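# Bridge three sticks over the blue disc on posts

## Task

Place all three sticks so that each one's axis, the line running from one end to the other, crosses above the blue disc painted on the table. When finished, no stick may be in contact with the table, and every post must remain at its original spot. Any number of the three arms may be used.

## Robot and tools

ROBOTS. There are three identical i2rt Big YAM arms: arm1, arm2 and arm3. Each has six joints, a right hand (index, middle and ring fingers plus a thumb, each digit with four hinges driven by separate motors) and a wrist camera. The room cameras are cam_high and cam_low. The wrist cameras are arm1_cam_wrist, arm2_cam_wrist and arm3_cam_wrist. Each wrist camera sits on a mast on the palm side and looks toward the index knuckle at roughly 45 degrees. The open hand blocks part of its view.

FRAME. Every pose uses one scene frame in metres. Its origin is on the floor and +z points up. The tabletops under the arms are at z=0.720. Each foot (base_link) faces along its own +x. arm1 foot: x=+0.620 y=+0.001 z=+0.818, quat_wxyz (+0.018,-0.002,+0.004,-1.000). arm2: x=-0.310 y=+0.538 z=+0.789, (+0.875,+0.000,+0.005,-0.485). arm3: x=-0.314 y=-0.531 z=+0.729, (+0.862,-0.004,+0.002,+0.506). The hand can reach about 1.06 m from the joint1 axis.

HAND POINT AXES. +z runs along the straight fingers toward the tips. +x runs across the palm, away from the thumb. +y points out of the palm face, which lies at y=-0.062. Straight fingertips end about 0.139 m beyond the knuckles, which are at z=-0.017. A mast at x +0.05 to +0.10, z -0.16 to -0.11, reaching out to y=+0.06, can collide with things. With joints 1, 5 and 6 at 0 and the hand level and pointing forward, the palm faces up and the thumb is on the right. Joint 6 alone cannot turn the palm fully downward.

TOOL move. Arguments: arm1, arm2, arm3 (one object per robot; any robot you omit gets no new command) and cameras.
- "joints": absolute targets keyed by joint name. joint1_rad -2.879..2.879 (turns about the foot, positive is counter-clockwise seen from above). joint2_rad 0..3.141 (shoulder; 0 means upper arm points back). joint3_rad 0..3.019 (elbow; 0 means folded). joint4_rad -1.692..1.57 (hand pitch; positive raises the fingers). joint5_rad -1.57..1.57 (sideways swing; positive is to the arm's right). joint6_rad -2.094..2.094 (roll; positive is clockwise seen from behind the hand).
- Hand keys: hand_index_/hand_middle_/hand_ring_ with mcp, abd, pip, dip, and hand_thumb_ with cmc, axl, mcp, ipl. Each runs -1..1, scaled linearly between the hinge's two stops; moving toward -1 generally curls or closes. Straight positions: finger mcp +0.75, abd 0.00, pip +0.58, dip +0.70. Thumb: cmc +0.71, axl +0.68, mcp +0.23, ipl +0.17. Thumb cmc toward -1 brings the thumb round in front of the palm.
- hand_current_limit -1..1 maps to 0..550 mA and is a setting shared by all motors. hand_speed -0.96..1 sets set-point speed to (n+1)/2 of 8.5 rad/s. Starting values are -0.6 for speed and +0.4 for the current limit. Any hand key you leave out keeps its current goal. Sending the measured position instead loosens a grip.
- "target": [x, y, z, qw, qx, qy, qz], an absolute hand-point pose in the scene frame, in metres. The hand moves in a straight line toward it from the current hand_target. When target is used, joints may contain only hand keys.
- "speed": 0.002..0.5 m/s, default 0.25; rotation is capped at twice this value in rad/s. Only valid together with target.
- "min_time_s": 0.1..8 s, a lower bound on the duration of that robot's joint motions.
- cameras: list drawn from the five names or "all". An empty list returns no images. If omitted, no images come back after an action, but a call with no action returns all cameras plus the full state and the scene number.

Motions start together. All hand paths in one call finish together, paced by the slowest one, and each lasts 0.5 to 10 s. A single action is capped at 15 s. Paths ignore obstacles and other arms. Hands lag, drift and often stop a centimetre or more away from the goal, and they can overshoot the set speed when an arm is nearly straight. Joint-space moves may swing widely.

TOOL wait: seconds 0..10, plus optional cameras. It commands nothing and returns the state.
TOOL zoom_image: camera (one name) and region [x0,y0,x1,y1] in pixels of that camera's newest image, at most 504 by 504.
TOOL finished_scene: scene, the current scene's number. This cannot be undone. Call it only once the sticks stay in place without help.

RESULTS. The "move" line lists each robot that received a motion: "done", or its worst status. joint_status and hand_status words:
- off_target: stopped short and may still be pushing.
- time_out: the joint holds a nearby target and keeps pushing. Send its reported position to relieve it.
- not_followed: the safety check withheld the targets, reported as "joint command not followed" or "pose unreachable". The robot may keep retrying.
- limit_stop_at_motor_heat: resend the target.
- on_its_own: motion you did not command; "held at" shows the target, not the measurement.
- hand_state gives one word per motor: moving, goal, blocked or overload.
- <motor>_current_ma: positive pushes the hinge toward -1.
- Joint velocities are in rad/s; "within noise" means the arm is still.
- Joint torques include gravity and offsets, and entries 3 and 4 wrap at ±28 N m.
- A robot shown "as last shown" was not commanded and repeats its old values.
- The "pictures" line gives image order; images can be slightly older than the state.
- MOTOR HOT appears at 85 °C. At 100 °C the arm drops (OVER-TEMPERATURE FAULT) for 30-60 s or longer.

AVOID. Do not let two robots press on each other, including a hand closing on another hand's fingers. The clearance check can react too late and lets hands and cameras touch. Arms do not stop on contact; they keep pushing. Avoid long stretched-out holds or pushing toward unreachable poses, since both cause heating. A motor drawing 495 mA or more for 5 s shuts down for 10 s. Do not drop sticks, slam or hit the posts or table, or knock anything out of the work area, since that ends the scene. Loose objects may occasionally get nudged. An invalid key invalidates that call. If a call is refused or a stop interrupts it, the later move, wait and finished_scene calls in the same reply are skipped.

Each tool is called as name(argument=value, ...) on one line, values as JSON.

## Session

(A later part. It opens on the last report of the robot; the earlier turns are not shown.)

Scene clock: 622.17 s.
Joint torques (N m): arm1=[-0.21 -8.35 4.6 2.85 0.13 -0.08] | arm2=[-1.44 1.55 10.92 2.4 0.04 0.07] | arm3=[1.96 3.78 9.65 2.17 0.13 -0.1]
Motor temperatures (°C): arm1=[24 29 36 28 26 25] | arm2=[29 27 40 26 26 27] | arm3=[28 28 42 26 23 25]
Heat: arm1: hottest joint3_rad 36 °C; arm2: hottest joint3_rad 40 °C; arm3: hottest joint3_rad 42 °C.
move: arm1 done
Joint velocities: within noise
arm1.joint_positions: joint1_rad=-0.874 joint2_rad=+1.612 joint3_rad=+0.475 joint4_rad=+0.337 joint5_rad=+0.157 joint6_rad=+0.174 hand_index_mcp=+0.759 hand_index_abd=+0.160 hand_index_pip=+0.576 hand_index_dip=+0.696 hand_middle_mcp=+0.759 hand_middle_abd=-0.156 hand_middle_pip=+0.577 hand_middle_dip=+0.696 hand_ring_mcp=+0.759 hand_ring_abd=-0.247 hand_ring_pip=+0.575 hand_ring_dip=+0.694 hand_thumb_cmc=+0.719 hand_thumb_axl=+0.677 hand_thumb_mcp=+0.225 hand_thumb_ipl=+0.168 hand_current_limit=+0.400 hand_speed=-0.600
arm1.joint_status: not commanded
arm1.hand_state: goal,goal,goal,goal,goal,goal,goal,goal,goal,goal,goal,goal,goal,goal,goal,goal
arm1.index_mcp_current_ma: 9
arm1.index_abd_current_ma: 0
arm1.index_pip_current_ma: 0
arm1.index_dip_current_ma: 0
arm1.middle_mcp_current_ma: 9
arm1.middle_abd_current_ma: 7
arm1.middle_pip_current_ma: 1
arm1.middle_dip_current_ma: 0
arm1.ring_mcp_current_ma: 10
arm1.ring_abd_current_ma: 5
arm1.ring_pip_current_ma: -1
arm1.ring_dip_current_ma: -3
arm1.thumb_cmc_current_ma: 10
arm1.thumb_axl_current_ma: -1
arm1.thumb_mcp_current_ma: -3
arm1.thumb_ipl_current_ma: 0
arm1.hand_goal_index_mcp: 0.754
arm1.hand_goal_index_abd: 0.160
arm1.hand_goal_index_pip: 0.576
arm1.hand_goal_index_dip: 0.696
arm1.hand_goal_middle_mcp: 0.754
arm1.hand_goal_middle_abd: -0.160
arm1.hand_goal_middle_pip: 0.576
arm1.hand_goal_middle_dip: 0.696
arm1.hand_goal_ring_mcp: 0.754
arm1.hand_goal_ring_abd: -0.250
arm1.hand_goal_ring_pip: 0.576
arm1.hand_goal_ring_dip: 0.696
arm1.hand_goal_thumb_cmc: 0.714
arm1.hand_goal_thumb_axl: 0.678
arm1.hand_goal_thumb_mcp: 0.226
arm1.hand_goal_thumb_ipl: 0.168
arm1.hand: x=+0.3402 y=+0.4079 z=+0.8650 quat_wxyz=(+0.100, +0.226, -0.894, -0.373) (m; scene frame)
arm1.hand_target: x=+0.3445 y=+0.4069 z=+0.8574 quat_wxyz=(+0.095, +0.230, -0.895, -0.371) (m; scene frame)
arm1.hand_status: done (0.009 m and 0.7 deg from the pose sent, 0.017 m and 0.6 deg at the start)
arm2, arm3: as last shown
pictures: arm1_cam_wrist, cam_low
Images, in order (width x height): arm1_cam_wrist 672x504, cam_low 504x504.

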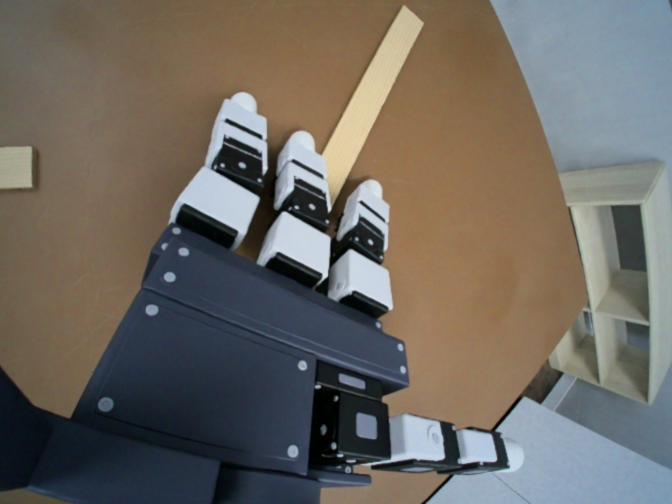

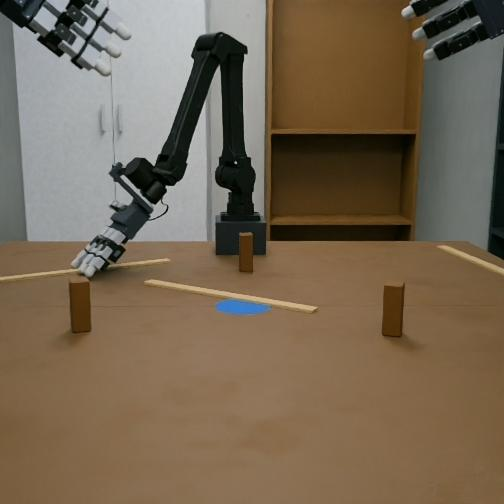

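move(arm1={"joints": {"hand_index_abd": -0.2, "hand_middle_abd": 0.2}}, cameras=["arm1_cam_wrist", "cam_low"])

zoom_image(camera="cam_low", region=[50, 200, 150, 300])

zoom_image(camera="arm1_cam_wrist", region=[200, 50, 500, 300])

Scene clock: 630.73 s.
Joint torques (N m): arm1=[-0.15 -8.35 4.62 2.22 0.15 -0.05] | arm2=[-1.55 1.79 10.92 2.43 0.04 0.06] | arm3=[1.67 4.01 9.57 2.04 0.1 -0.09]
Motor temperatures (°C): arm1=[24 29 36 28 26 25] | arm2=[29 27 40 26 26 27] | arm3=[28 28 42 26 23 25]
Heat: arm1: hottest joint3_rad 36 °C; arm2: hottest joint3_rad 40 °C; arm3: hottest joint3_rad 42 °C.
move: arm1 off_target
Joint velocities: within noise
arm1.joint_positions: joint1_rad=-0.876 joint2_rad=+1.613 joint3_rad=+0.475 joint4_rad=+0.350 joint5_rad=+0.157 joint6_rad=+0.173 hand_index_mcp=+0.748 hand_index_abd=-0.095 hand_index_pip=+0.571 hand_index_dip=+0.695 hand_middle_mcp=+0.748 hand_middle_abd=+0.109 hand_middle_pip=+0.570 hand_middle_dip=+0.693 hand_ring_mcp=+0.759 hand_ring_abd=-0.247 hand_ring_pip=+0.575 hand_ring_dip=+0.694 hand_thumb_cmc=+0.719 hand_thumb_axl=+0.677 hand_thumb_mcp=+0.224 hand_thumb_ipl=+0.168 hand_current_limit=+0.400 hand_speed=-0.600
arm1.joint_status: hand_index_abd off_target (ended at -0.095, target -0.200); hand_middle_abd off_target (ended at +0.109, target +0.200)
arm1.hand_state: goal,blocked,goal,goal,goal,blocked,goal,goal,goal,goal,goal,goal,goal,goal,goal,goal
arm1.index_mcp_current_ma: -12
arm1.index_abd_current_ma: 337
arm1.index_pip_current_ma: -10
arm1.index_dip_current_ma: -2
arm1.middle_mcp_current_ma: -13
arm1.middle_abd_current_ma: -283
arm1.middle_pip_current_ma: -12
arm1.middle_dip_current_ma: -5
arm1.ring_mcp_current_ma: 10
arm1.ring_abd_current_ma: 4
arm1.ring_pip_current_ma: -1
arm1.ring_dip_current_ma: -3
arm1.thumb_cmc_current_ma: 10
arm1.thumb_axl_current_ma: -1
arm1.thumb_mcp_current_ma: -3
arm1.thumb_ipl_current_ma: 0
arm1.hand_goal_index_mcp: 0.754
arm1.hand_goal_index_abd: -0.200
arm1.hand_goal_index_pip: 0.576
arm1.hand_goal_index_dip: 0.696
arm1.hand_goal_middle_mcp: 0.754
arm1.hand_goal_middle_abd: 0.200
arm1.hand_goal_middle_pip: 0.576
arm1.hand_goal_middle_dip: 0.696
arm1.hand_goal_ring_mcp: 0.754
arm1.hand_goal_ring_abd: -0.250
arm1.hand_goal_ring_pip: 0.576
arm1.hand_goal_ring_dip: 0.696
arm1.hand_goal_thumb_cmc: 0.714
arm1.hand_goal_thumb_axl: 0.678
arm1.hand_goal_thumb_mcp: 0.226
arm1.hand_goal_thumb_ipl: 0.168
arm1.hand: x=+0.3401 y=+0.4097 z=+0.8678 quat_wxyz=(+0.102, +0.225, -0.892, -0.378) (m; scene frame)
arm1.hand_target: x=+0.3446 y=+0.4071 z=+0.8575 quat_wxyz=(+0.095, +0.230, -0.895, -0.371) (m; scene frame)
arm1.hand_status: not commanded
arm2, arm3: as last shown
pictures: arm1_cam_wrist, cam_low
Images, in order (width x height): arm1_cam_wrist 672x504, cam_low 504x504.

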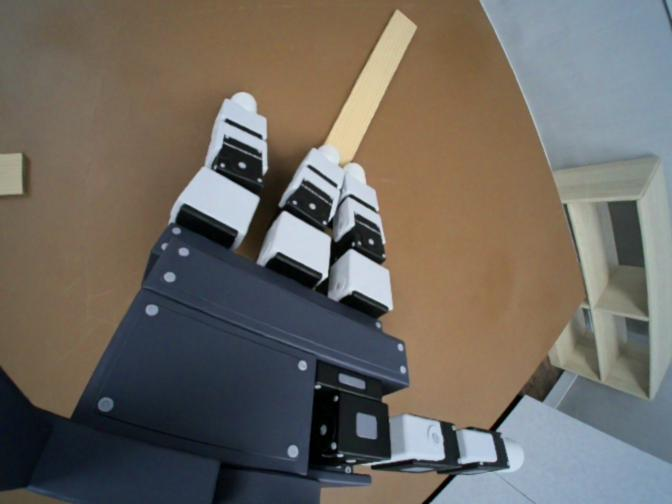

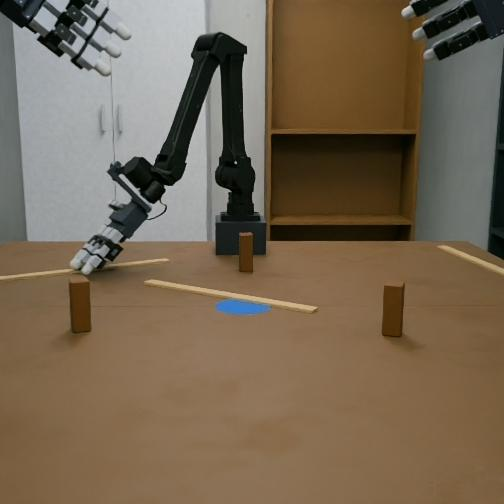

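Scaled by 5.040 from the camera's 504x504 image, which has a finer 720x720 frame.

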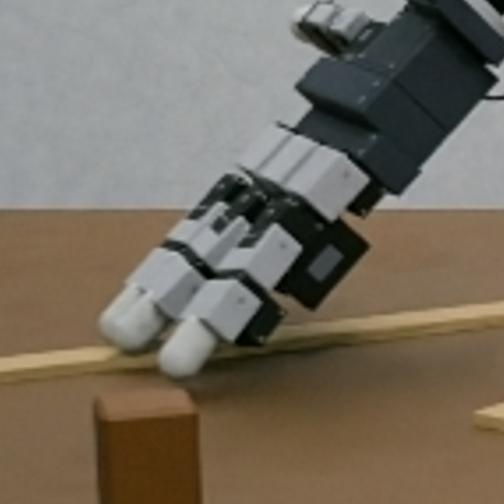

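Scaled by 1.680 from the camera's 672x504 image, which has a finer 960x720 frame.

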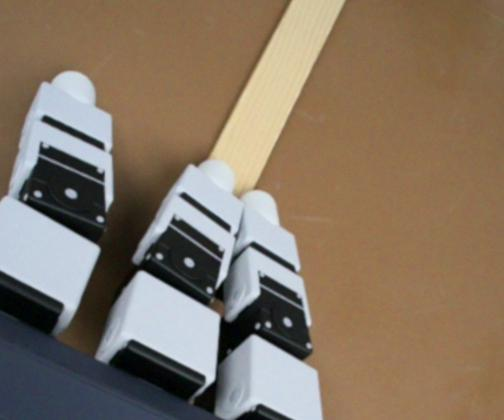

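move(arm1={"joints": {"hand_index_abd": 0.1, "hand_middle_abd": -0.1}})

move(arm1={"target": [0.346, 0.405, 0.847, -0.0954, -0.2302, 0.8948, 0.3706], "speed": 0.1}, cameras=["arm1_cam_wrist", "cam_low"])

zoom_image(camera="cam_low", region=[50, 200, 150, 300])

Scene clock: 650.70 s.
Joint torques (N m): arm1=[0.21 -8.35 4.63 2.25 0.14 -0.06] | arm2=[-1.44 1.55 10.86 2.41 0.05 0.05] | arm3=[1.67 3.72 9.61 2.07 0.11 -0.04]
Motor temperatures (°C): arm1=[24 30 35 28 26 25] | arm2=[29 27 40 26 26 27] | arm3=[28 28 42 26 23 25]
Heat: arm1: hottest joint3_rad 35 °C; arm2: hottest joint3_rad 40 °C; arm3: hottest joint3_rad 42 °C.
move: arm1 done
Joint velocities: within noise
arm1.joint_positions: joint1_rad=-0.878 joint2_rad=+1.613 joint3_rad=+0.475 joint4_rad=+0.350 joint5_rad=+0.157 joint6_rad=+0.173 hand_index_mcp=+0.758 hand_index_abd=+0.096 hand_index_pip=+0.575 hand_index_dip=+0.695 hand_middle_mcp=+0.746 hand_middle_abd=-0.089 hand_middle_pip=+0.569 hand_middle_dip=+0.693 hand_ring_mcp=+0.759 hand_ring_abd=-0.247 hand_ring_pip=+0.575 hand_ring_dip=+0.694 hand_thumb_cmc=+0.719 hand_thumb_axl=+0.677 hand_thumb_mcp=+0.224 hand_thumb_ipl=+0.168 hand_current_limit=+0.400 hand_speed=-0.600
arm1.joint_status: all done
arm1.hand_state: goal,goal,goal,goal,goal,goal,goal,goal,goal,goal,goal,goal,goal,goal,goal,goal
arm1.index_mcp_current_ma: 7
arm1.index_abd_current_ma: -5
arm1.index_pip_current_ma: -2
arm1.index_dip_current_ma: -2
arm1.middle_mcp_current_ma: -18
arm1.middle_abd_current_ma: 22
arm1.middle_pip_current_ma: -13
arm1.middle_dip_current_ma: -5
arm1.ring_mcp_current_ma: 10
arm1.ring_abd_current_ma: 4
arm1.ring_pip_current_ma: -1
arm1.ring_dip_current_ma: -3
arm1.thumb_cmc_current_ma: 10
arm1.thumb_axl_current_ma: -1
arm1.thumb_mcp_current_ma: -3
arm1.thumb_ipl_current_ma: 0
arm1.hand_goal_index_mcp: 0.754
arm1.hand_goal_index_abd: 0.100
arm1.hand_goal_index_pip: 0.576
arm1.hand_goal_index_dip: 0.696
arm1.hand_goal_middle_mcp: 0.754
arm1.hand_goal_middle_abd: -0.100
arm1.hand_goal_middle_pip: 0.576
arm1.hand_goal_middle_dip: 0.696
arm1.hand_goal_ring_mcp: 0.754
arm1.hand_goal_ring_abd: -0.250
arm1.hand_goal_ring_pip: 0.576
arm1.hand_goal_ring_dip: 0.696
arm1.hand_goal_thumb_cmc: 0.714
arm1.hand_goal_thumb_axl: 0.678
arm1.hand_goal_thumb_mcp: 0.226
arm1.hand_goal_thumb_ipl: 0.168
arm1.hand: x=+0.3409 y=+0.4102 z=+0.8678 quat_wxyz=(+0.101, +0.224, -0.892, -0.378) (m; scene frame)
arm1.hand_target: x=+0.3446 y=+0.4070 z=+0.8575 quat_wxyz=(+0.095, +0.230, -0.895, -0.371) (m; scene frame)
arm1.hand_status: not commanded
arm2, arm3: as last shown
pictures: none

Scene clock: 651.70 s.
Joint torques (N m): arm1=[0.15 -7.82 4.01 2.24 0.11 -0.05] | arm2=[-1.49 1.67 10.88 2.39 0.04 0.06] | arm3=[1.67 3.78 9.7 2.04 0.16 -0.1]
Motor temperatures (°C): arm1=[24 30 35 28 26 25] | arm2=[29 27 40 26 26 27] | arm3=[28 28 43 26 23 25]
Heat: arm1: hottest joint3_rad 35 °C; arm2: hottest joint3_rad 40 °C; arm3: hottest joint3_rad 43 °C.
move: arm1 off_target
Joint velocities: within noise
arm1.joint_positions: joint1_rad=-0.878 joint2_rad=+1.637 joint3_rad=+0.470 joint4_rad=+0.393 joint5_rad=+0.157 joint6_rad=+0.173 hand_index_mcp=+0.758 hand_index_abd=+0.097 hand_index_pip=+0.575 hand_index_dip=+0.695 hand_middle_mcp=+0.734 hand_middle_abd=-0.098 hand_middle_pip=+0.563 hand_middle_dip=+0.690 hand_ring_mcp=+0.759 hand_ring_abd=-0.247 hand_ring_pip=+0.575 hand_ring_dip=+0.694 hand_thumb_cmc=+0.719 hand_thumb_axl=+0.677 hand_thumb_mcp=+0.224 hand_thumb_ipl=+0.168 hand_current_limit=+0.400 hand_speed=-0.600
arm1.joint_status: not commanded
arm1.hand_state: goal,goal,goal,goal,goal,goal,goal,goal,goal,goal,goal,goal,goal,goal,goal,goal
arm1.index_mcp_current_ma: 8
arm1.index_abd_current_ma: -5
arm1.index_pip_current_ma: -2
arm1.index_dip_current_ma: -2
arm1.middle_mcp_current_ma: -55
arm1.middle_abd_current_ma: 2
arm1.middle_pip_current_ma: -31
arm1.middle_dip_current_ma: -11
arm1.ring_mcp_current_ma: 10
arm1.ring_abd_current_ma: 4
arm1.ring_pip_current_ma: -1
arm1.ring_dip_current_ma: -3
arm1.thumb_cmc_current_ma: 10
arm1.thumb_axl_current_ma: -1
arm1.thumb_mcp_current_ma: -3
arm1.thumb_ipl_current_ma: 0
arm1.hand_goal_index_mcp: 0.754
arm1.hand_goal_index_abd: 0.100
arm1.hand_goal_index_pip: 0.576
arm1.hand_goal_index_dip: 0.696
arm1.hand_goal_middle_mcp: 0.754
arm1.hand_goal_middle_abd: -0.100
arm1.hand_goal_middle_pip: 0.576
arm1.hand_goal_middle_dip: 0.696
arm1.hand_goal_ring_mcp: 0.754
arm1.hand_goal_ring_abd: -0.250
arm1.hand_goal_ring_pip: 0.576
arm1.hand_goal_ring_dip: 0.696
arm1.hand_goal_thumb_cmc: 0.714
arm1.hand_goal_thumb_axl: 0.678
arm1.hand_goal_thumb_mcp: 0.226
arm1.hand_goal_thumb_ipl: 0.168
arm1.hand: x=+0.3406 y=+0.4105 z=+0.8642 quat_wxyz=(+0.104, +0.223, -0.890, -0.384) (m; scene frame)
arm1.hand_target: x=+0.3463 y=+0.4045 z=+0.8475 quat_wxyz=(+0.095, +0.230, -0.895, -0.370) (m; scene frame)
arm1.hand_status: off_target (0.019 m and 2.1 deg from the pose sent, 0.022 m and 1.4 deg at the start)
arm2.joint_positions: joint1_rad=-0.236 joint2_rad=+0.633 joint3_rad=+1.346 joint4_rad=-1.359 joint5_rad=-0.103 joint6_rad=+1.070 hand_index_mcp=+0.754 hand_index_abd=+0.000 hand_index_pip=+0.577 hand_index_dip=+0.696 hand_middle_mcp=+0.754 hand_middle_abd=+0.000 hand_middle_pip=+0.577 hand_middle_dip=+0.696 hand_ring_mcp=+0.754 hand_ring_abd=+0.000 hand_ring_pip=+0.577 hand_ring_dip=+0.696 hand_thumb_cmc=+0.714 hand_thumb_axl=+0.677 hand_thumb_mcp=+0.226 hand_thumb_ipl=+0.168 hand_current_limit=+0.400 hand_speed=-0.600
arm2.joint_status: not commanded
arm2.hand_state: goal,goal,goal,goal,goal,goal,goal,goal,goal,goal,goal,goal,goal,goal,goal,goal
arm2.index_mcp_current_ma: 0
arm2.index_abd_current_ma: 0
arm2.index_pip_current_ma: 1
arm2.index_dip_current_ma: 0
arm2.middle_mcp_current_ma: 0
arm2.middle_abd_current_ma: 0
arm2.middle_pip_current_ma: 1
arm2.middle_dip_current_ma: 0
arm2.ring_mcp_current_ma: 0
arm2.ring_abd_current_ma: 0
arm2.ring_pip_current_ma: 1
arm2.ring_dip_current_ma: 0
arm2.thumb_cmc_current_ma: 0
arm2.thumb_axl_current_ma: -1
arm2.thumb_mcp_current_ma: -1
arm2.thumb_ipl_current_ma: 0
arm2.hand_goal_index_mcp: 0.754
arm2.hand_goal_index_abd: 0.000
arm2.hand_goal_index_pip: 0.576
arm2.hand_goal_index_dip: 0.696
arm2.hand_goal_middle_mcp: 0.754
arm2.hand_goal_middle_abd: 0.000
arm2.hand_goal_middle_pip: 0.576
arm2.hand_goal_middle_dip: 0.696
arm2.hand_goal_ring_mcp: 0.754
arm2.hand_goal_ring_abd: 0.000
arm2.hand_goal_ring_pip: 0.576
arm2.hand_goal_ring_dip: 0.696
arm2.hand_goal_thumb_cmc: 0.714
arm2.hand_goal_thumb_axl: 0.678
arm2.hand_goal_thumb_mcp: 0.226
arm2.hand_goal_thumb_ipl: 0.168
arm2.hand: x=-0.2867 y=+0.2657 z=+1.3096 quat_wxyz=(+0.312, +0.843, -0.304, +0.316) (m; scene frame)
arm2.hand_target: x=-0.2872 y=+0.2675 z=+1.3238 quat_wxyz=(+0.323, +0.836, -0.301, +0.325) (m; scene frame)
arm2.hand_status: not commanded
arm3.joint_positions: joint1_rad=-0.248 joint2_rad=+0.524 joint3_rad=+1.344 joint4_rad=-1.154 joint5_rad=+0.108 joint6_rad=+1.160 hand_index_mcp=+0.755 hand_index_abd=+0.001 hand_index_pip=+0.577 hand_index_dip=+0.696 hand_middle_mcp=+0.755 hand_middle_abd=+0.001 hand_middle_pip=+0.577 hand_middle_dip=+0.696 hand_ring_mcp=+0.755 hand_ring_abd=+0.001 hand_ring_pip=+0.577 hand_ring_dip=+0.696 hand_thumb_cmc=+0.715 hand_thumb_axl=+0.677 hand_thumb_mcp=+0.226 hand_thumb_ipl=+0.168 hand_current_limit=+0.400 hand_speed=-0.600
arm3.joint_status: not commanded
arm3.hand_state: goal,goal,goal,goal,goal,goal,goal,goal,goal,goal,goal,goal,goal,goal,goal,goal
arm3.index_mcp_current_ma: 1
arm3.index_abd_current_ma: 0
arm3.index_pip_current_ma: 0
arm3.index_dip_current_ma: 0
arm3.middle_mcp_current_ma: 1
arm3.middle_abd_current_ma: 0
arm3.middle_pip_current_ma: 0
arm3.middle_dip_current_ma: 0
arm3.ring_mcp_current_ma: 1
arm3.ring_abd_current_ma: 0
arm3.ring_pip_current_ma: 0
arm3.ring_dip_current_ma: 0
arm3.thumb_cmc_current_ma: 0
arm3.thumb_axl_current_ma: 0
arm3.thumb_mcp_current_ma: 0
arm3.thumb_ipl_current_ma: 0
arm3.hand_goal_index_mcp: 0.754
arm3.hand_goal_index_abd: 0.000
arm3.hand_goal_index_pip: 0.576
arm3.hand_goal_index_dip: 0.696
arm3.hand_goal_middle_mcp: 0.754
arm3.hand_goal_middle_abd: 0.000
arm3.hand_goal_middle_pip: 0.576
arm3.hand_goal_middle_dip: 0.696
arm3.hand_goal_ring_mcp: 0.754
arm3.hand_goal_ring_abd: 0.000
arm3.hand_goal_ring_pip: 0.576
arm3.hand_goal_ring_dip: 0.696
arm3.hand_goal_thumb_cmc: 0.714
arm3.hand_goal_thumb_axl: 0.678
arm3.hand_goal_thumb_mcp: 0.226
arm3.hand_goal_thumb_ipl: 0.168
arm3.hand: x=-0.0891 y=-0.4405 z=+1.3218 quat_wxyz=(-0.069, +0.684, +0.444, +0.575) (m; scene frame)
arm3.hand_target: x=-0.0923 y=-0.4439 z=+1.3317 quat_wxyz=(-0.072, +0.679, +0.440, +0.584) (m; scene frame)
arm3.hand_status: not commanded
pictures: arm1_cam_wrist, cam_low
Images, in order (width x height): arm1_cam_wrist 672x504, cam_low 504x504.

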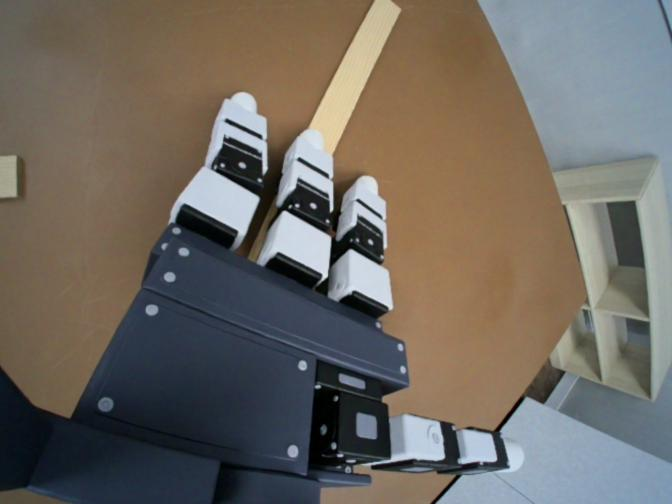

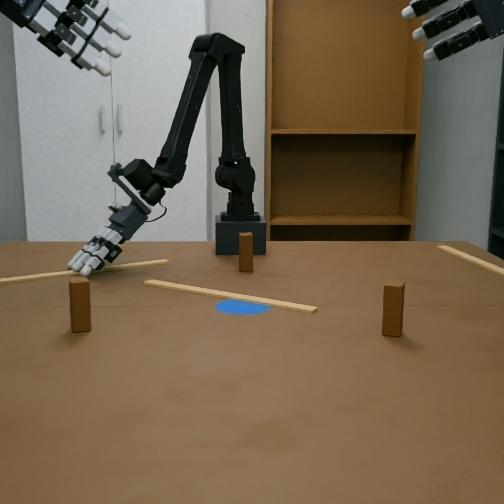

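Scaled by 5.040 from the camera's 504x504 image, which has a finer 720x720 frame.

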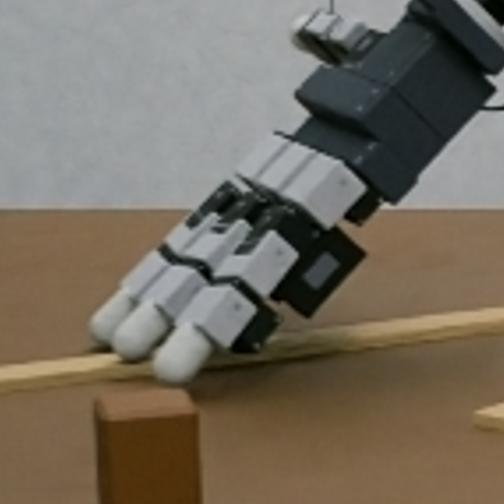

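move(arm1={"target": [0.3293, 0.3968, 0.885, -0.0954, -0.2302, 0.8948, 0.3706], "speed": 0.15, "joints": {"hand_index_abd": 0.15, "hand_middle_abd": -0.15}}, cameras=["arm1_cam_wrist", "cam_high"])

zoom_image(camera="cam_high", region=[110, 60, 250, 200])

zoom_image(camera="arm1_cam_wrist", region=[200, 50, 500, 300])

Scene clock: 663.93 s.
Joint torques (N m): arm1=[0.97 -9.41 7.04 1.05 0.38 0.23] | arm2=[-1.49 1.67 10.89 2.4 0.05 0.07] | arm3=[1.44 3.96 9.58 2.09 0.11 -0.1]
Motor temperatures (°C): arm1=[24 30 35 28 26 25] | arm2=[29 27 40 26 26 27] | arm3=[28 28 43 26 23 25]
Heat: arm1: hottest joint3_rad 35 °C; arm2: hottest joint3_rad 40 °C; arm3: hottest joint3_rad 43 °C.
move: arm1 done
Joint velocities: within noise
arm1.joint_positions: joint1_rad=-0.830 joint2_rad=+1.535 joint3_rad=+0.470 joint4_rad=+0.248 joint5_rad=+0.191 joint6_rad=+0.185 hand_index_mcp=+0.758 hand_index_abd=+0.146 hand_index_pip=+0.575 hand_index_dip=+0.695 hand_middle_mcp=+0.758 hand_middle_abd=-0.146 hand_middle_pip=+0.575 hand_middle_dip=+0.693 hand_ring_mcp=+0.759 hand_ring_abd=-0.247 hand_ring_pip=+0.575 hand_ring_dip=+0.694 hand_thumb_cmc=+0.719 hand_thumb_axl=+0.677 hand_thumb_mcp=+0.224 hand_thumb_ipl=+0.168 hand_current_limit=+0.400 hand_speed=-0.600
arm1.joint_status: all done
arm1.hand_state: goal,goal,goal,goal,goal,goal,goal,goal,goal,goal,goal,goal,goal,goal,goal,goal
arm1.index_mcp_current_ma: 8
arm1.index_abd_current_ma: -5
arm1.index_pip_current_ma: -2
arm1.index_dip_current_ma: -2
arm1.middle_mcp_current_ma: 8
arm1.middle_abd_current_ma: 5
arm1.middle_pip_current_ma: -2
arm1.middle_dip_current_ma: -5
arm1.ring_mcp_current_ma: 10
arm1.ring_abd_current_ma: 4
arm1.ring_pip_current_ma: -1
arm1.ring_dip_current_ma: -3
arm1.thumb_cmc_current_ma: 10
arm1.thumb_axl_current_ma: -1
arm1.thumb_mcp_current_ma: -3
arm1.thumb_ipl_current_ma: 0
arm1.hand_goal_index_mcp: 0.754
arm1.hand_goal_index_abd: 0.150
arm1.hand_goal_index_pip: 0.576
arm1.hand_goal_index_dip: 0.696
arm1.hand_goal_middle_mcp: 0.754
arm1.hand_goal_middle_abd: -0.150
arm1.hand_goal_middle_pip: 0.576
arm1.hand_goal_middle_dip: 0.696
arm1.hand_goal_ring_mcp: 0.754
arm1.hand_goal_ring_abd: -0.250
arm1.hand_goal_ring_pip: 0.576
arm1.hand_goal_ring_dip: 0.696
arm1.hand_goal_thumb_cmc: 0.714
arm1.hand_goal_thumb_axl: 0.678
arm1.hand_goal_thumb_mcp: 0.226
arm1.hand_goal_thumb_ipl: 0.168
arm1.hand: x=+0.3335 y=+0.3937 z=+0.8806 quat_wxyz=(+0.092, +0.236, -0.894, -0.370) (m; scene frame)
arm1.hand_target: x=+0.3294 y=+0.3967 z=+0.8851 quat_wxyz=(+0.095, +0.230, -0.895, -0.371) (m; scene frame)
arm1.hand_status: done (0.007 m and 0.8 deg from the pose sent, 0.027 m and 2.1 deg at the start)
arm2, arm3: as last shown
pictures: arm1_cam_wrist, cam_high
Images, in order (width x height): arm1_cam_wrist 672x504, cam_high 504x504.

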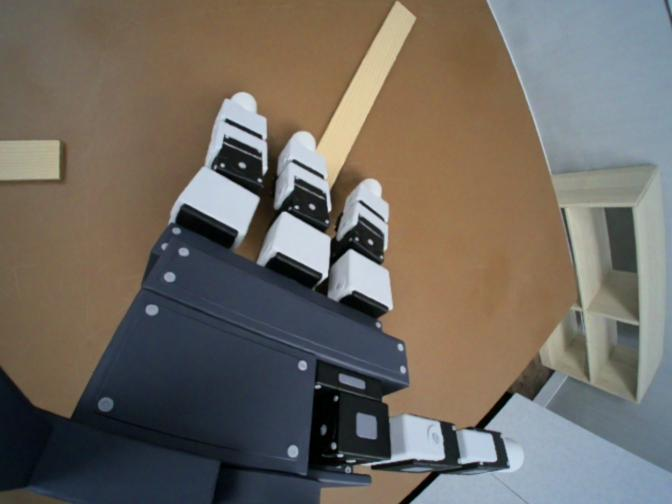

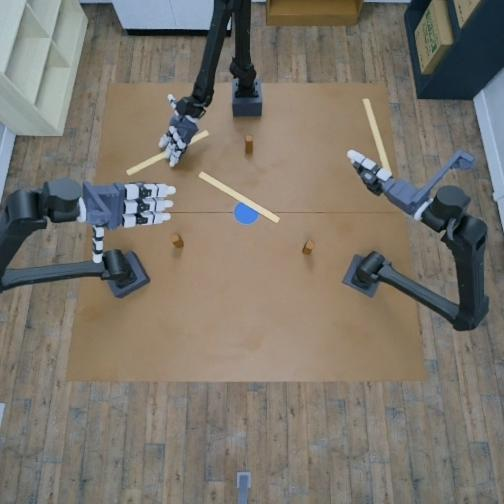

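Scaled by 3.600 from the camera's 504x504 image, which has a finer 720x720 frame.

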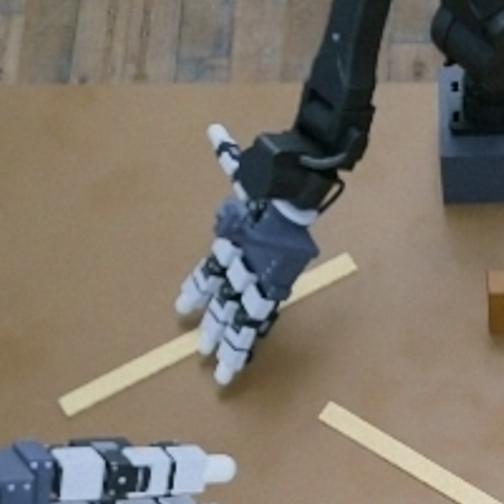

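Scaled by 1.680 from the camera's 672x504 image, which has a finer 960x720 frame.

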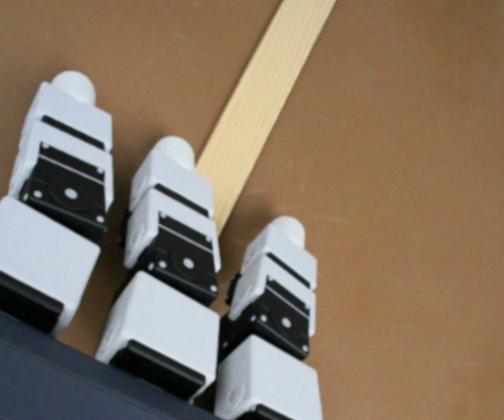

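move(arm1={"target": [0.3365, 0.3955, 0.855, -0.0990, -0.2391, 0.8924, 0.3696], "speed": 0.08, "joints": {"hand_index_abd": 0.12, "hand_middle_abd": -0.12}})

move(arm1={"target": [0.3365, 0.3955, 0.849, -0.0990, -0.2391, 0.8924, 0.3696], "speed": 0.08}, cameras=["arm1_cam_wrist", "cam_low"])

zoom_image(camera="cam_low", region=[50, 200, 150, 300])

zoom_image(camera="arm1_cam_wrist", region=[200, 50, 500, 300])

Scene clock: 682.43 s.
Joint torques (N m): arm1=[-0.44 -7.77 4.68 2.54 0.05 -0.07] | arm2=[-1.49 1.49 10.89 2.37 0.05 0.06] | arm3=[1.85 3.78 9.5 1.99 0.14 -0.04]
Motor temperatures (°C): arm1=[24 31 36 28 26 25] | arm2=[29 27 40 26 26 27] | arm3=[28 28 43 26 23 25]
Heat: arm1: hottest joint3_rad 36 °C; arm2: hottest joint3_rad 40 °C; arm3: hottest joint3_rad 43 °C.
move: arm1 off_target
Joint velocities: within noise
arm1.joint_positions: joint1_rad=-0.838 joint2_rad=+1.606 joint3_rad=+0.461 joint4_rad=+0.347 joint5_rad=+0.167 joint6_rad=+0.184 hand_index_mcp=+0.758 hand_index_abd=+0.118 hand_index_pip=+0.577 hand_index_dip=+0.697 hand_middle_mcp=+0.758 hand_middle_abd=-0.123 hand_middle_pip=+0.575 hand_middle_dip=+0.693 hand_ring_mcp=+0.759 hand_ring_abd=-0.247 hand_ring_pip=+0.575 hand_ring_dip=+0.694 hand_thumb_cmc=+0.719 hand_thumb_axl=+0.677 hand_thumb_mcp=+0.224 hand_thumb_ipl=+0.168 hand_current_limit=+0.400 hand_speed=-0.600
arm1.joint_status: all done
arm1.hand_state: goal,goal,goal,goal,goal,goal,goal,goal,goal,goal,goal,goal,goal,goal,goal,goal
arm1.index_mcp_current_ma: 8
arm1.index_abd_current_ma: -2
arm1.index_pip_current_ma: 2
arm1.index_dip_current_ma: 1
arm1.middle_mcp_current_ma: 8
arm1.middle_abd_current_ma: -3
arm1.middle_pip_current_ma: -2
arm1.middle_dip_current_ma: -5
arm1.ring_mcp_current_ma: 10
arm1.ring_abd_current_ma: 4
arm1.ring_pip_current_ma: -1
arm1.ring_dip_current_ma: -3
arm1.thumb_cmc_current_ma: 10
arm1.thumb_axl_current_ma: -1
arm1.thumb_mcp_current_ma: -3
arm1.thumb_ipl_current_ma: 0
arm1.hand_goal_index_mcp: 0.754
arm1.hand_goal_index_abd: 0.120
arm1.hand_goal_index_pip: 0.576
arm1.hand_goal_index_dip: 0.696
arm1.hand_goal_middle_mcp: 0.754
arm1.hand_goal_middle_abd: -0.120
arm1.hand_goal_middle_pip: 0.576
arm1.hand_goal_middle_dip: 0.696
arm1.hand_goal_ring_mcp: 0.754
arm1.hand_goal_ring_abd: -0.250
arm1.hand_goal_ring_pip: 0.576
arm1.hand_goal_ring_dip: 0.696
arm1.hand_goal_thumb_cmc: 0.714
arm1.hand_goal_thumb_axl: 0.678
arm1.hand_goal_thumb_mcp: 0.226
arm1.hand_goal_thumb_ipl: 0.168
arm1.hand: x=+0.3317 y=+0.3952 z=+0.8648 quat_wxyz=(+0.104, +0.236, -0.891, -0.373) (m; scene frame)
arm1.hand_target: x=+0.3366 y=+0.3952 z=+0.8551 quat_wxyz=(+0.099, +0.239, -0.893, -0.369) (m; scene frame)
arm1.hand_status: off_target (0.011 m and 0.8 deg from the pose sent, 0.026 m and 0.9 deg at the start)
arm2, arm3: as last shown
pictures: none

Scene clock: 683.40 s.
Joint torques (N m): arm1=[-0.62 -6.71 4.98 2.62 0.04 -0.05] | arm2=[-1.49 1.61 10.92 2.43 0.05 0.06] | arm3=[1.85 3.84 9.52 2 0.13 -0.1]
Motor temperatures (°C): arm1=[24 31 36 28 26 25] | arm2=[29 27 40 26 26 27] | arm3=[28 28 43 26 23 25]
Heat: arm1: hottest joint3_rad 36 °C; arm2: hottest joint3_rad 40 °C; arm3: hottest joint3_rad 43 °C.
move: arm1 off_target
Joint velocities: within noise
arm1.joint_positions: joint1_rad=-0.838 joint2_rad=+1.615 joint3_rad=+0.453 joint4_rad=+0.377 joint5_rad=+0.169 joint6_rad=+0.182 hand_index_mcp=+0.759 hand_index_abd=+0.118 hand_index_pip=+0.582 hand_index_dip=+0.702 hand_middle_mcp=+0.758 hand_middle_abd=-0.123 hand_middle_pip=+0.575 hand_middle_dip=+0.693 hand_ring_mcp=+0.759 hand_ring_abd=-0.247 hand_ring_pip=+0.575 hand_ring_dip=+0.694 hand_thumb_cmc=+0.719 hand_thumb_axl=+0.677 hand_thumb_mcp=+0.224 hand_thumb_ipl=+0.168 hand_current_limit=+0.400 hand_speed=-0.600
arm1.joint_status: not commanded
arm1.hand_state: goal,goal,goal,goal,goal,goal,goal,goal,goal,goal,goal,goal,goal,goal,goal,goal
arm1.index_mcp_current_ma: 9
arm1.index_abd_current_ma: -2
arm1.index_pip_current_ma: 11
arm1.index_dip_current_ma: 11
arm1.middle_mcp_current_ma: 8
arm1.middle_abd_current_ma: -3
arm1.middle_pip_current_ma: -2
arm1.middle_dip_current_ma: -5
arm1.ring_mcp_current_ma: 10
arm1.ring_abd_current_ma: 4
arm1.ring_pip_current_ma: -1
arm1.ring_dip_current_ma: -3
arm1.thumb_cmc_current_ma: 10
arm1.thumb_axl_current_ma: -1
arm1.thumb_mcp_current_ma: -3
arm1.thumb_ipl_current_ma: 0
arm1.hand_goal_index_mcp: 0.754
arm1.hand_goal_index_abd: 0.120
arm1.hand_goal_index_pip: 0.576
arm1.hand_goal_index_dip: 0.696
arm1.hand_goal_middle_mcp: 0.754
arm1.hand_goal_middle_abd: -0.120
arm1.hand_goal_middle_pip: 0.576
arm1.hand_goal_middle_dip: 0.696
arm1.hand_goal_ring_mcp: 0.754
arm1.hand_goal_ring_abd: -0.250
arm1.hand_goal_ring_pip: 0.576
arm1.hand_goal_ring_dip: 0.696
arm1.hand_goal_thumb_cmc: 0.714
arm1.hand_goal_thumb_axl: 0.678
arm1.hand_goal_thumb_mcp: 0.226
arm1.hand_goal_thumb_ipl: 0.168
arm1.hand: x=+0.3325 y=+0.3946 z=+0.8645 quat_wxyz=(+0.106, +0.235, -0.889, -0.379) (m; scene frame)
arm1.hand_target: x=+0.3371 y=+0.3951 z=+0.8495 quat_wxyz=(+0.098, +0.238, -0.893, -0.369) (m; scene frame)
arm1.hand_status: off_target (0.016 m and 1.5 deg from the pose sent, 0.017 m and 0.8 deg at the start)
arm2, arm3: as last shown
pictures: arm1_cam_wrist, cam_low
Images, in order (width x height): arm1_cam_wrist 672x504, cam_low 504x504.

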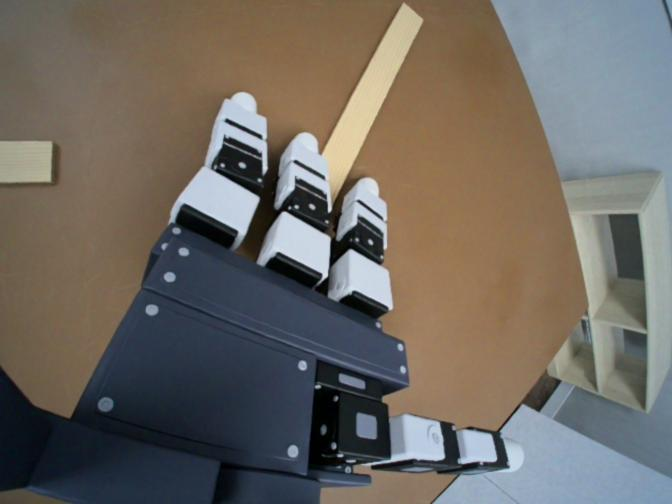

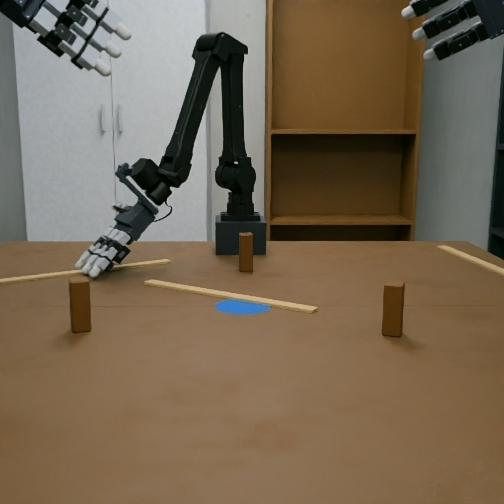

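Scaled by 5.040 from the camera's 504x504 image, which has a finer 720x720 frame.

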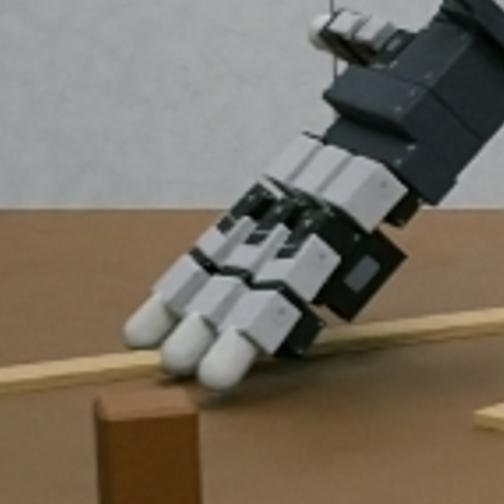

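Scaled by 1.680 from the camera's 672x504 image, which has a finer 960x720 frame.

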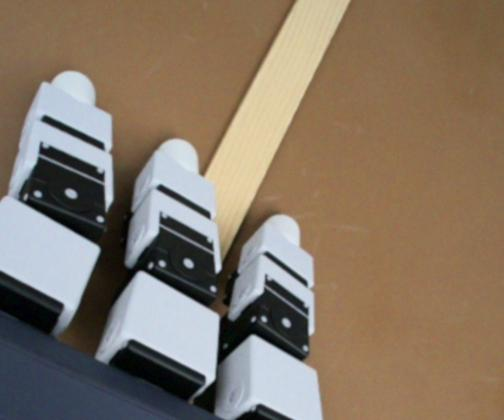

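move(arm1={"target": [0.3385, 0.393, 0.841, -0.0990, -0.2391, 0.8924, 0.3696], "speed": 0.08, "joints": {"hand_ring_mcp": 0.5}})

move(arm1={"joints": {"hand_index_abd": -0.15, "hand_middle_abd": 0.15}}, cameras=["arm1_cam_wrist", "cam_low"])

zoom_image(camera="cam_low", region=[50, 200, 150, 300])

zoom_image(camera="arm1_cam_wrist", region=[200, 50, 500, 300])

Scene clock: 711.20 s.
Joint torques (N m): arm1=[-0.5 -5.95 5.05 2.32 0 -0.01] | arm2=[-1.55 1.67 10.91 2.44 0.05 0.06] | arm3=[1.32 3.6 9.55 2 0.12 -0.07]
Motor temperatures (°C): arm1=[24 30 35 28 26 25] | arm2=[29 27 41 26 26 27] | arm3=[28 28 43 26 23 25]
Heat: arm1: hottest joint3_rad 35 °C; arm2: hottest joint3_rad 41 °C; arm3: hottest joint3_rad 43 °C.
move: arm1 off_target
Joint velocities: within noise
arm1.joint_positions: joint1_rad=-0.838 joint2_rad=+1.630 joint3_rad=+0.438 joint4_rad=+0.423 joint5_rad=+0.174 joint6_rad=+0.167 hand_index_mcp=+0.754 hand_index_abd=+0.107 hand_index_pip=+0.584 hand_index_dip=+0.703 hand_middle_mcp=+0.758 hand_middle_abd=-0.123 hand_middle_pip=+0.575 hand_middle_dip=+0.693 hand_ring_mcp=+0.519 hand_ring_abd=-0.247 hand_ring_pip=+0.575 hand_ring_dip=+0.694 hand_thumb_cmc=+0.719 hand_thumb_axl=+0.677 hand_thumb_mcp=+0.224 hand_thumb_ipl=+0.168 hand_current_limit=+0.400 hand_speed=-0.600
arm1.joint_status: all done
arm1.hand_state: goal,goal,goal,goal,goal,goal,goal,goal,goal,goal,goal,goal,goal,goal,goal,goal
arm1.index_mcp_current_ma: 0
arm1.index_abd_current_ma: -26
arm1.index_pip_current_ma: 17
arm1.index_dip_current_ma: 15
arm1.middle_mcp_current_ma: 8
arm1.middle_abd_current_ma: -3
arm1.middle_pip_current_ma: -2
arm1.middle_dip_current_ma: -5
arm1.ring_mcp_current_ma: 53
arm1.ring_abd_current_ma: 4
arm1.ring_pip_current_ma: -1
arm1.ring_dip_current_ma: -3
arm1.thumb_cmc_current_ma: 10
arm1.thumb_axl_current_ma: -1
arm1.thumb_mcp_current_ma: -3
arm1.thumb_ipl_current_ma: 0
arm1.hand_goal_index_mcp: 0.754
arm1.hand_goal_index_abd: 0.120
arm1.hand_goal_index_pip: 0.576
arm1.hand_goal_index_dip: 0.696
arm1.hand_goal_middle_mcp: 0.754
arm1.hand_goal_middle_abd: -0.120
arm1.hand_goal_middle_pip: 0.576
arm1.hand_goal_middle_dip: 0.696
arm1.hand_goal_ring_mcp: 0.500
arm1.hand_goal_ring_abd: -0.250
arm1.hand_goal_ring_pip: 0.576
arm1.hand_goal_ring_dip: 0.696
arm1.hand_goal_thumb_cmc: 0.714
arm1.hand_goal_thumb_axl: 0.678
arm1.hand_goal_thumb_mcp: 0.226
arm1.hand_goal_thumb_ipl: 0.168
arm1.hand: x=+0.3342 y=+0.3922 z=+0.8628 quat_wxyz=(+0.105, +0.239, -0.884, -0.387) (m; scene frame)
arm1.hand_target: x=+0.3388 y=+0.3921 z=+0.8422 quat_wxyz=(+0.095, +0.244, -0.891, -0.371) (m; scene frame)
arm1.hand_status: off_target (0.022 m and 2.3 deg from the pose sent, 0.024 m and 1.5 deg at the start)
arm2, arm3: as last shown
pictures: none

Scene clock: 711.83 s.
Joint torques (N m): arm1=[-0.21 -6.36 5.01 2.22 -0.34 -0.02] | arm2=[-1.32 1.67 10.91 2.4 0.04 0.07] | arm3=[1.79 3.9 9.65 2.03 0.12 -0.11]
Motor temperatures (°C): arm1=[24 30 35 28 26 25] | arm2=[29 27 41 26 26 27] | arm3=[28 28 43 26 23 25]
Heat: arm1: hottest joint3_rad 35 °C; arm2: hottest joint3_rad 41 °C; arm3: hottest joint3_rad 43 °C.
move: arm1 off_target
Joint velocities: within noise
arm1.joint_positions: joint1_rad=-0.841 joint2_rad=+1.635 joint3_rad=+0.438 joint4_rad=+0.426 joint5_rad=+0.186 joint6_rad=+0.167 hand_index_mcp=+0.748 hand_index_abd=+0.028 hand_index_pip=+0.577 hand_index_dip=+0.703 hand_middle_mcp=+0.750 hand_middle_abd=+0.030 hand_middle_pip=+0.572 hand_middle_dip=+0.693 hand_ring_mcp=+0.519 hand_ring_abd=-0.248 hand_ring_pip=+0.575 hand_ring_dip=+0.694 hand_thumb_cmc=+0.719 hand_thumb_axl=+0.677 hand_thumb_mcp=+0.224 hand_thumb_ipl=+0.168 hand_current_limit=+0.400 hand_speed=-0.600
arm1.joint_status: hand_index_abd off_target (ended at +0.028, target -0.150); hand_middle_abd off_target (ended at +0.030, target +0.150)
arm1.hand_state: goal,blocked,goal,goal,goal,blocked,goal,goal,goal,goal,goal,goal,goal,goal,goal,goal
arm1.index_mcp_current_ma: -12
arm1.index_abd_current_ma: 385
arm1.index_pip_current_ma: 1
arm1.index_dip_current_ma: 15
arm1.middle_mcp_current_ma: -8
arm1.middle_abd_current_ma: -385
arm1.middle_pip_current_ma: -7
arm1.middle_dip_current_ma: -5
arm1.ring_mcp_current_ma: 53
arm1.ring_abd_current_ma: 3
arm1.ring_pip_current_ma: -1
arm1.ring_dip_current_ma: -3
arm1.thumb_cmc_current_ma: 10
arm1.thumb_axl_current_ma: -1
arm1.thumb_mcp_current_ma: -4
arm1.thumb_ipl_current_ma: 0
arm1.hand_goal_index_mcp: 0.754
arm1.hand_goal_index_abd: -0.150
arm1.hand_goal_index_pip: 0.576
arm1.hand_goal_index_dip: 0.696
arm1.hand_goal_middle_mcp: 0.754
arm1.hand_goal_middle_abd: 0.150
arm1.hand_goal_middle_pip: 0.576
arm1.hand_goal_middle_dip: 0.696
arm1.hand_goal_ring_mcp: 0.500
arm1.hand_goal_ring_abd: -0.250
arm1.hand_goal_ring_pip: 0.576
arm1.hand_goal_ring_dip: 0.696
arm1.hand_goal_thumb_cmc: 0.714
arm1.hand_goal_thumb_axl: 0.678
arm1.hand_goal_thumb_mcp: 0.226
arm1.hand_goal_thumb_ipl: 0.168
arm1.hand: x=+0.3372 y=+0.3938 z=+0.8617 quat_wxyz=(+0.098, +0.236, -0.885, -0.388) (m; scene frame)
arm1.hand_target: x=+0.3394 y=+0.3925 z=+0.8425 quat_wxyz=(+0.093, +0.243, -0.891, -0.372) (m; scene frame)
arm1.hand_status: not commanded
arm2, arm3: as last shown
pictures: arm1_cam_wrist, cam_low
Images, in order (width x height): arm1_cam_wrist 672x504, cam_low 504x504.

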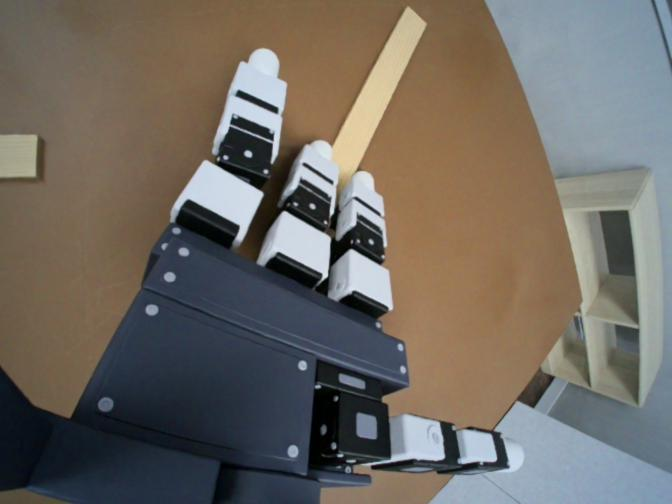

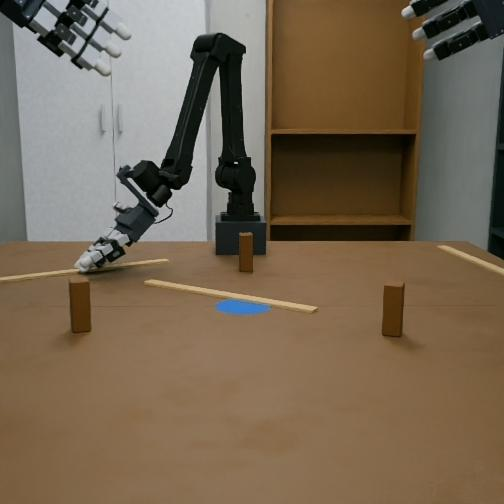

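Scaled by 5.040 from the camera's 504x504 image, which has a finer 720x720 frame.

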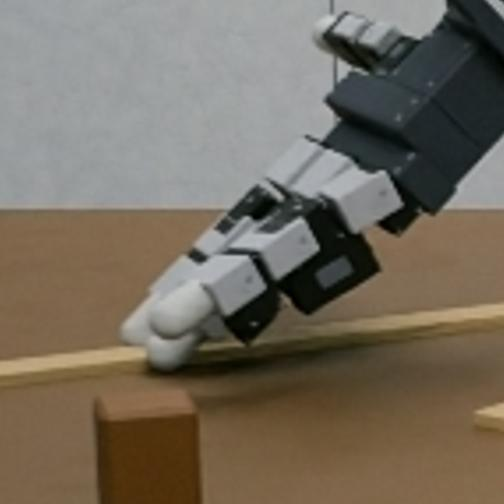

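Scaled by 1.680 from the camera's 672x504 image, which has a finer 960x720 frame.

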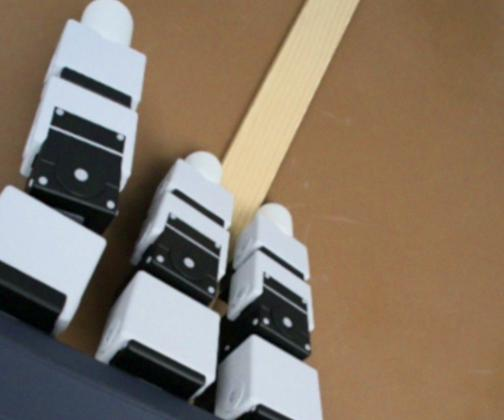

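move(arm1={"target": [0.3365, 0.3955, 0.90, -0.0990, -0.2391, 0.8924, 0.3696], "speed": 0.06}, cameras=["arm1_cam_wrist", "cam_low", "cam_high"])

zoom_image(camera="cam_low", region=[0, 150, 200, 300])

Scene clock: 717.87 s.
Joint torques (N m): arm1=[0.03 -8.88 8.92 0.95 0.15 0.08] | arm2=[-1.61 1.61 10.89 2.4 0.05 0.07] | arm3=[1.26 3.55 9.48 2.02 0.1 -0.09]
Motor temperatures (°C): arm1=[24 30 35 28 26 25] | arm2=[29 27 41 26 26 27] | arm3=[28 28 43 26 23 25]
Heat: arm1: hottest joint3_rad 35 °C; arm2: hottest joint3_rad 41 °C; arm3: hottest joint3_rad 43 °C.
move: arm1 off_target
Joint velocities: within noise
arm1.joint_positions: joint1_rad=-0.844 joint2_rad=+1.464 joint3_rad=+0.438 joint4_rad=+0.192 joint5_rad=+0.154 joint6_rad=+0.179 hand_index_mcp=+0.757 hand_index_abd=-0.086 hand_index_pip=+0.574 hand_index_dip=+0.694 hand_middle_mcp=+0.758 hand_middle_abd=+0.112 hand_middle_pip=+0.575 hand_middle_dip=+0.693 hand_ring_mcp=+0.519 hand_ring_abd=-0.248 hand_ring_pip=+0.576 hand_ring_dip=+0.694 hand_thumb_cmc=+0.720 hand_thumb_axl=+0.677 hand_thumb_mcp=+0.224 hand_thumb_ipl=+0.168 hand_current_limit=+0.400 hand_speed=-0.600
arm1.joint_status: not commanded
arm1.hand_state: goal,blocked,goal,goal,goal,blocked,goal,goal,goal,goal,goal,goal,goal,goal,goal,goal
arm1.index_mcp_current_ma: 6
arm1.index_abd_current_ma: 184
arm1.index_pip_current_ma: -2
arm1.index_dip_current_ma: -3
arm1.middle_mcp_current_ma: 9
arm1.middle_abd_current_ma: -97
arm1.middle_pip_current_ma: -1
arm1.middle_dip_current_ma: -4
arm1.ring_mcp_current_ma: 51
arm1.ring_abd_current_ma: 3
arm1.ring_pip_current_ma: 0
arm1.ring_dip_current_ma: -3
arm1.thumb_cmc_current_ma: 12
arm1.thumb_axl_current_ma: -1
arm1.thumb_mcp_current_ma: -4
arm1.thumb_ipl_current_ma: 0
arm1.hand_goal_index_mcp: 0.754
arm1.hand_goal_index_abd: -0.150
arm1.hand_goal_index_pip: 0.576
arm1.hand_goal_index_dip: 0.696
arm1.hand_goal_middle_mcp: 0.754
arm1.hand_goal_middle_abd: 0.150
arm1.hand_goal_middle_pip: 0.576
arm1.hand_goal_middle_dip: 0.696
arm1.hand_goal_ring_mcp: 0.500
arm1.hand_goal_ring_abd: -0.250
arm1.hand_goal_ring_pip: 0.576
arm1.hand_goal_ring_dip: 0.696
arm1.hand_goal_thumb_cmc: 0.714
arm1.hand_goal_thumb_axl: 0.678
arm1.hand_goal_thumb_mcp: 0.226
arm1.hand_goal_thumb_ipl: 0.168
arm1.on_its_own: hand_index_abd moved -0.114 toward your old target -0.150; hand_middle_abd moved +0.082 toward your old target +0.150
arm1.hand: x=+0.3441 y=+0.3824 z=+0.8854 quat_wxyz=(+0.100, +0.241, -0.897, -0.357) (m; scene frame)
arm1.hand_target: x=+0.3364 y=+0.3943 z=+0.8996 quat_wxyz=(+0.106, +0.236, -0.894, -0.367) (m; scene frame)
arm1.hand_status: off_target (0.021 m and 1.6 deg from the pose sent, 0.038 m and 2.3 deg at the start)
arm2, arm3: as last shown
pictures: arm1_cam_wrist, cam_high, cam_low
Images, in order (width x height): arm1_cam_wrist 672x504, cam_high 504x504, cam_low 504x504.

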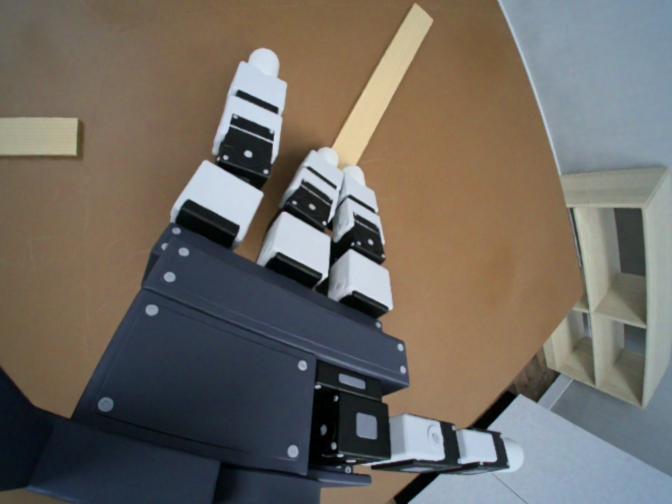

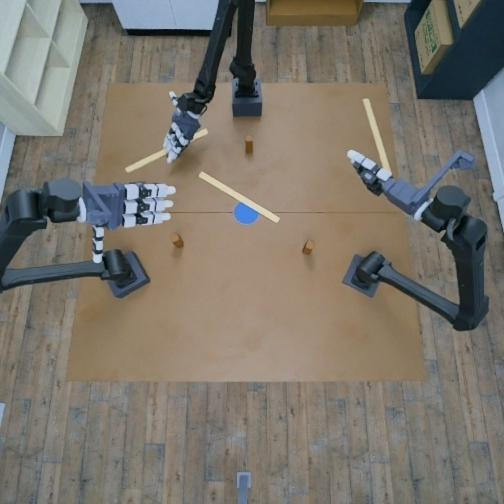

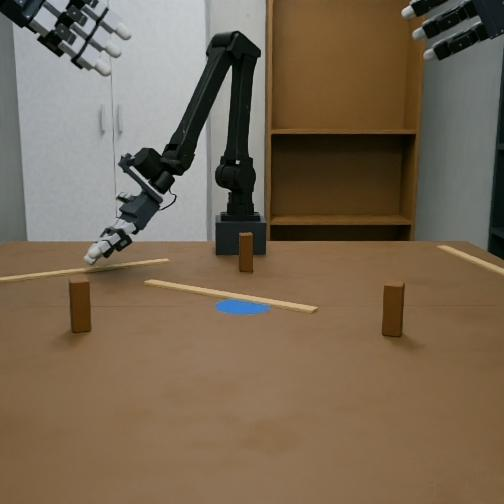

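Scaled by 2.520 from the camera's 504x504 image, which has a finer 720x720 frame.

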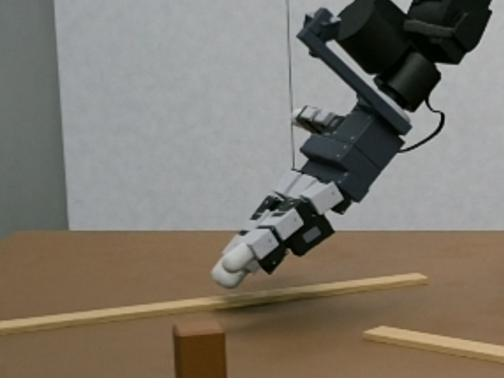

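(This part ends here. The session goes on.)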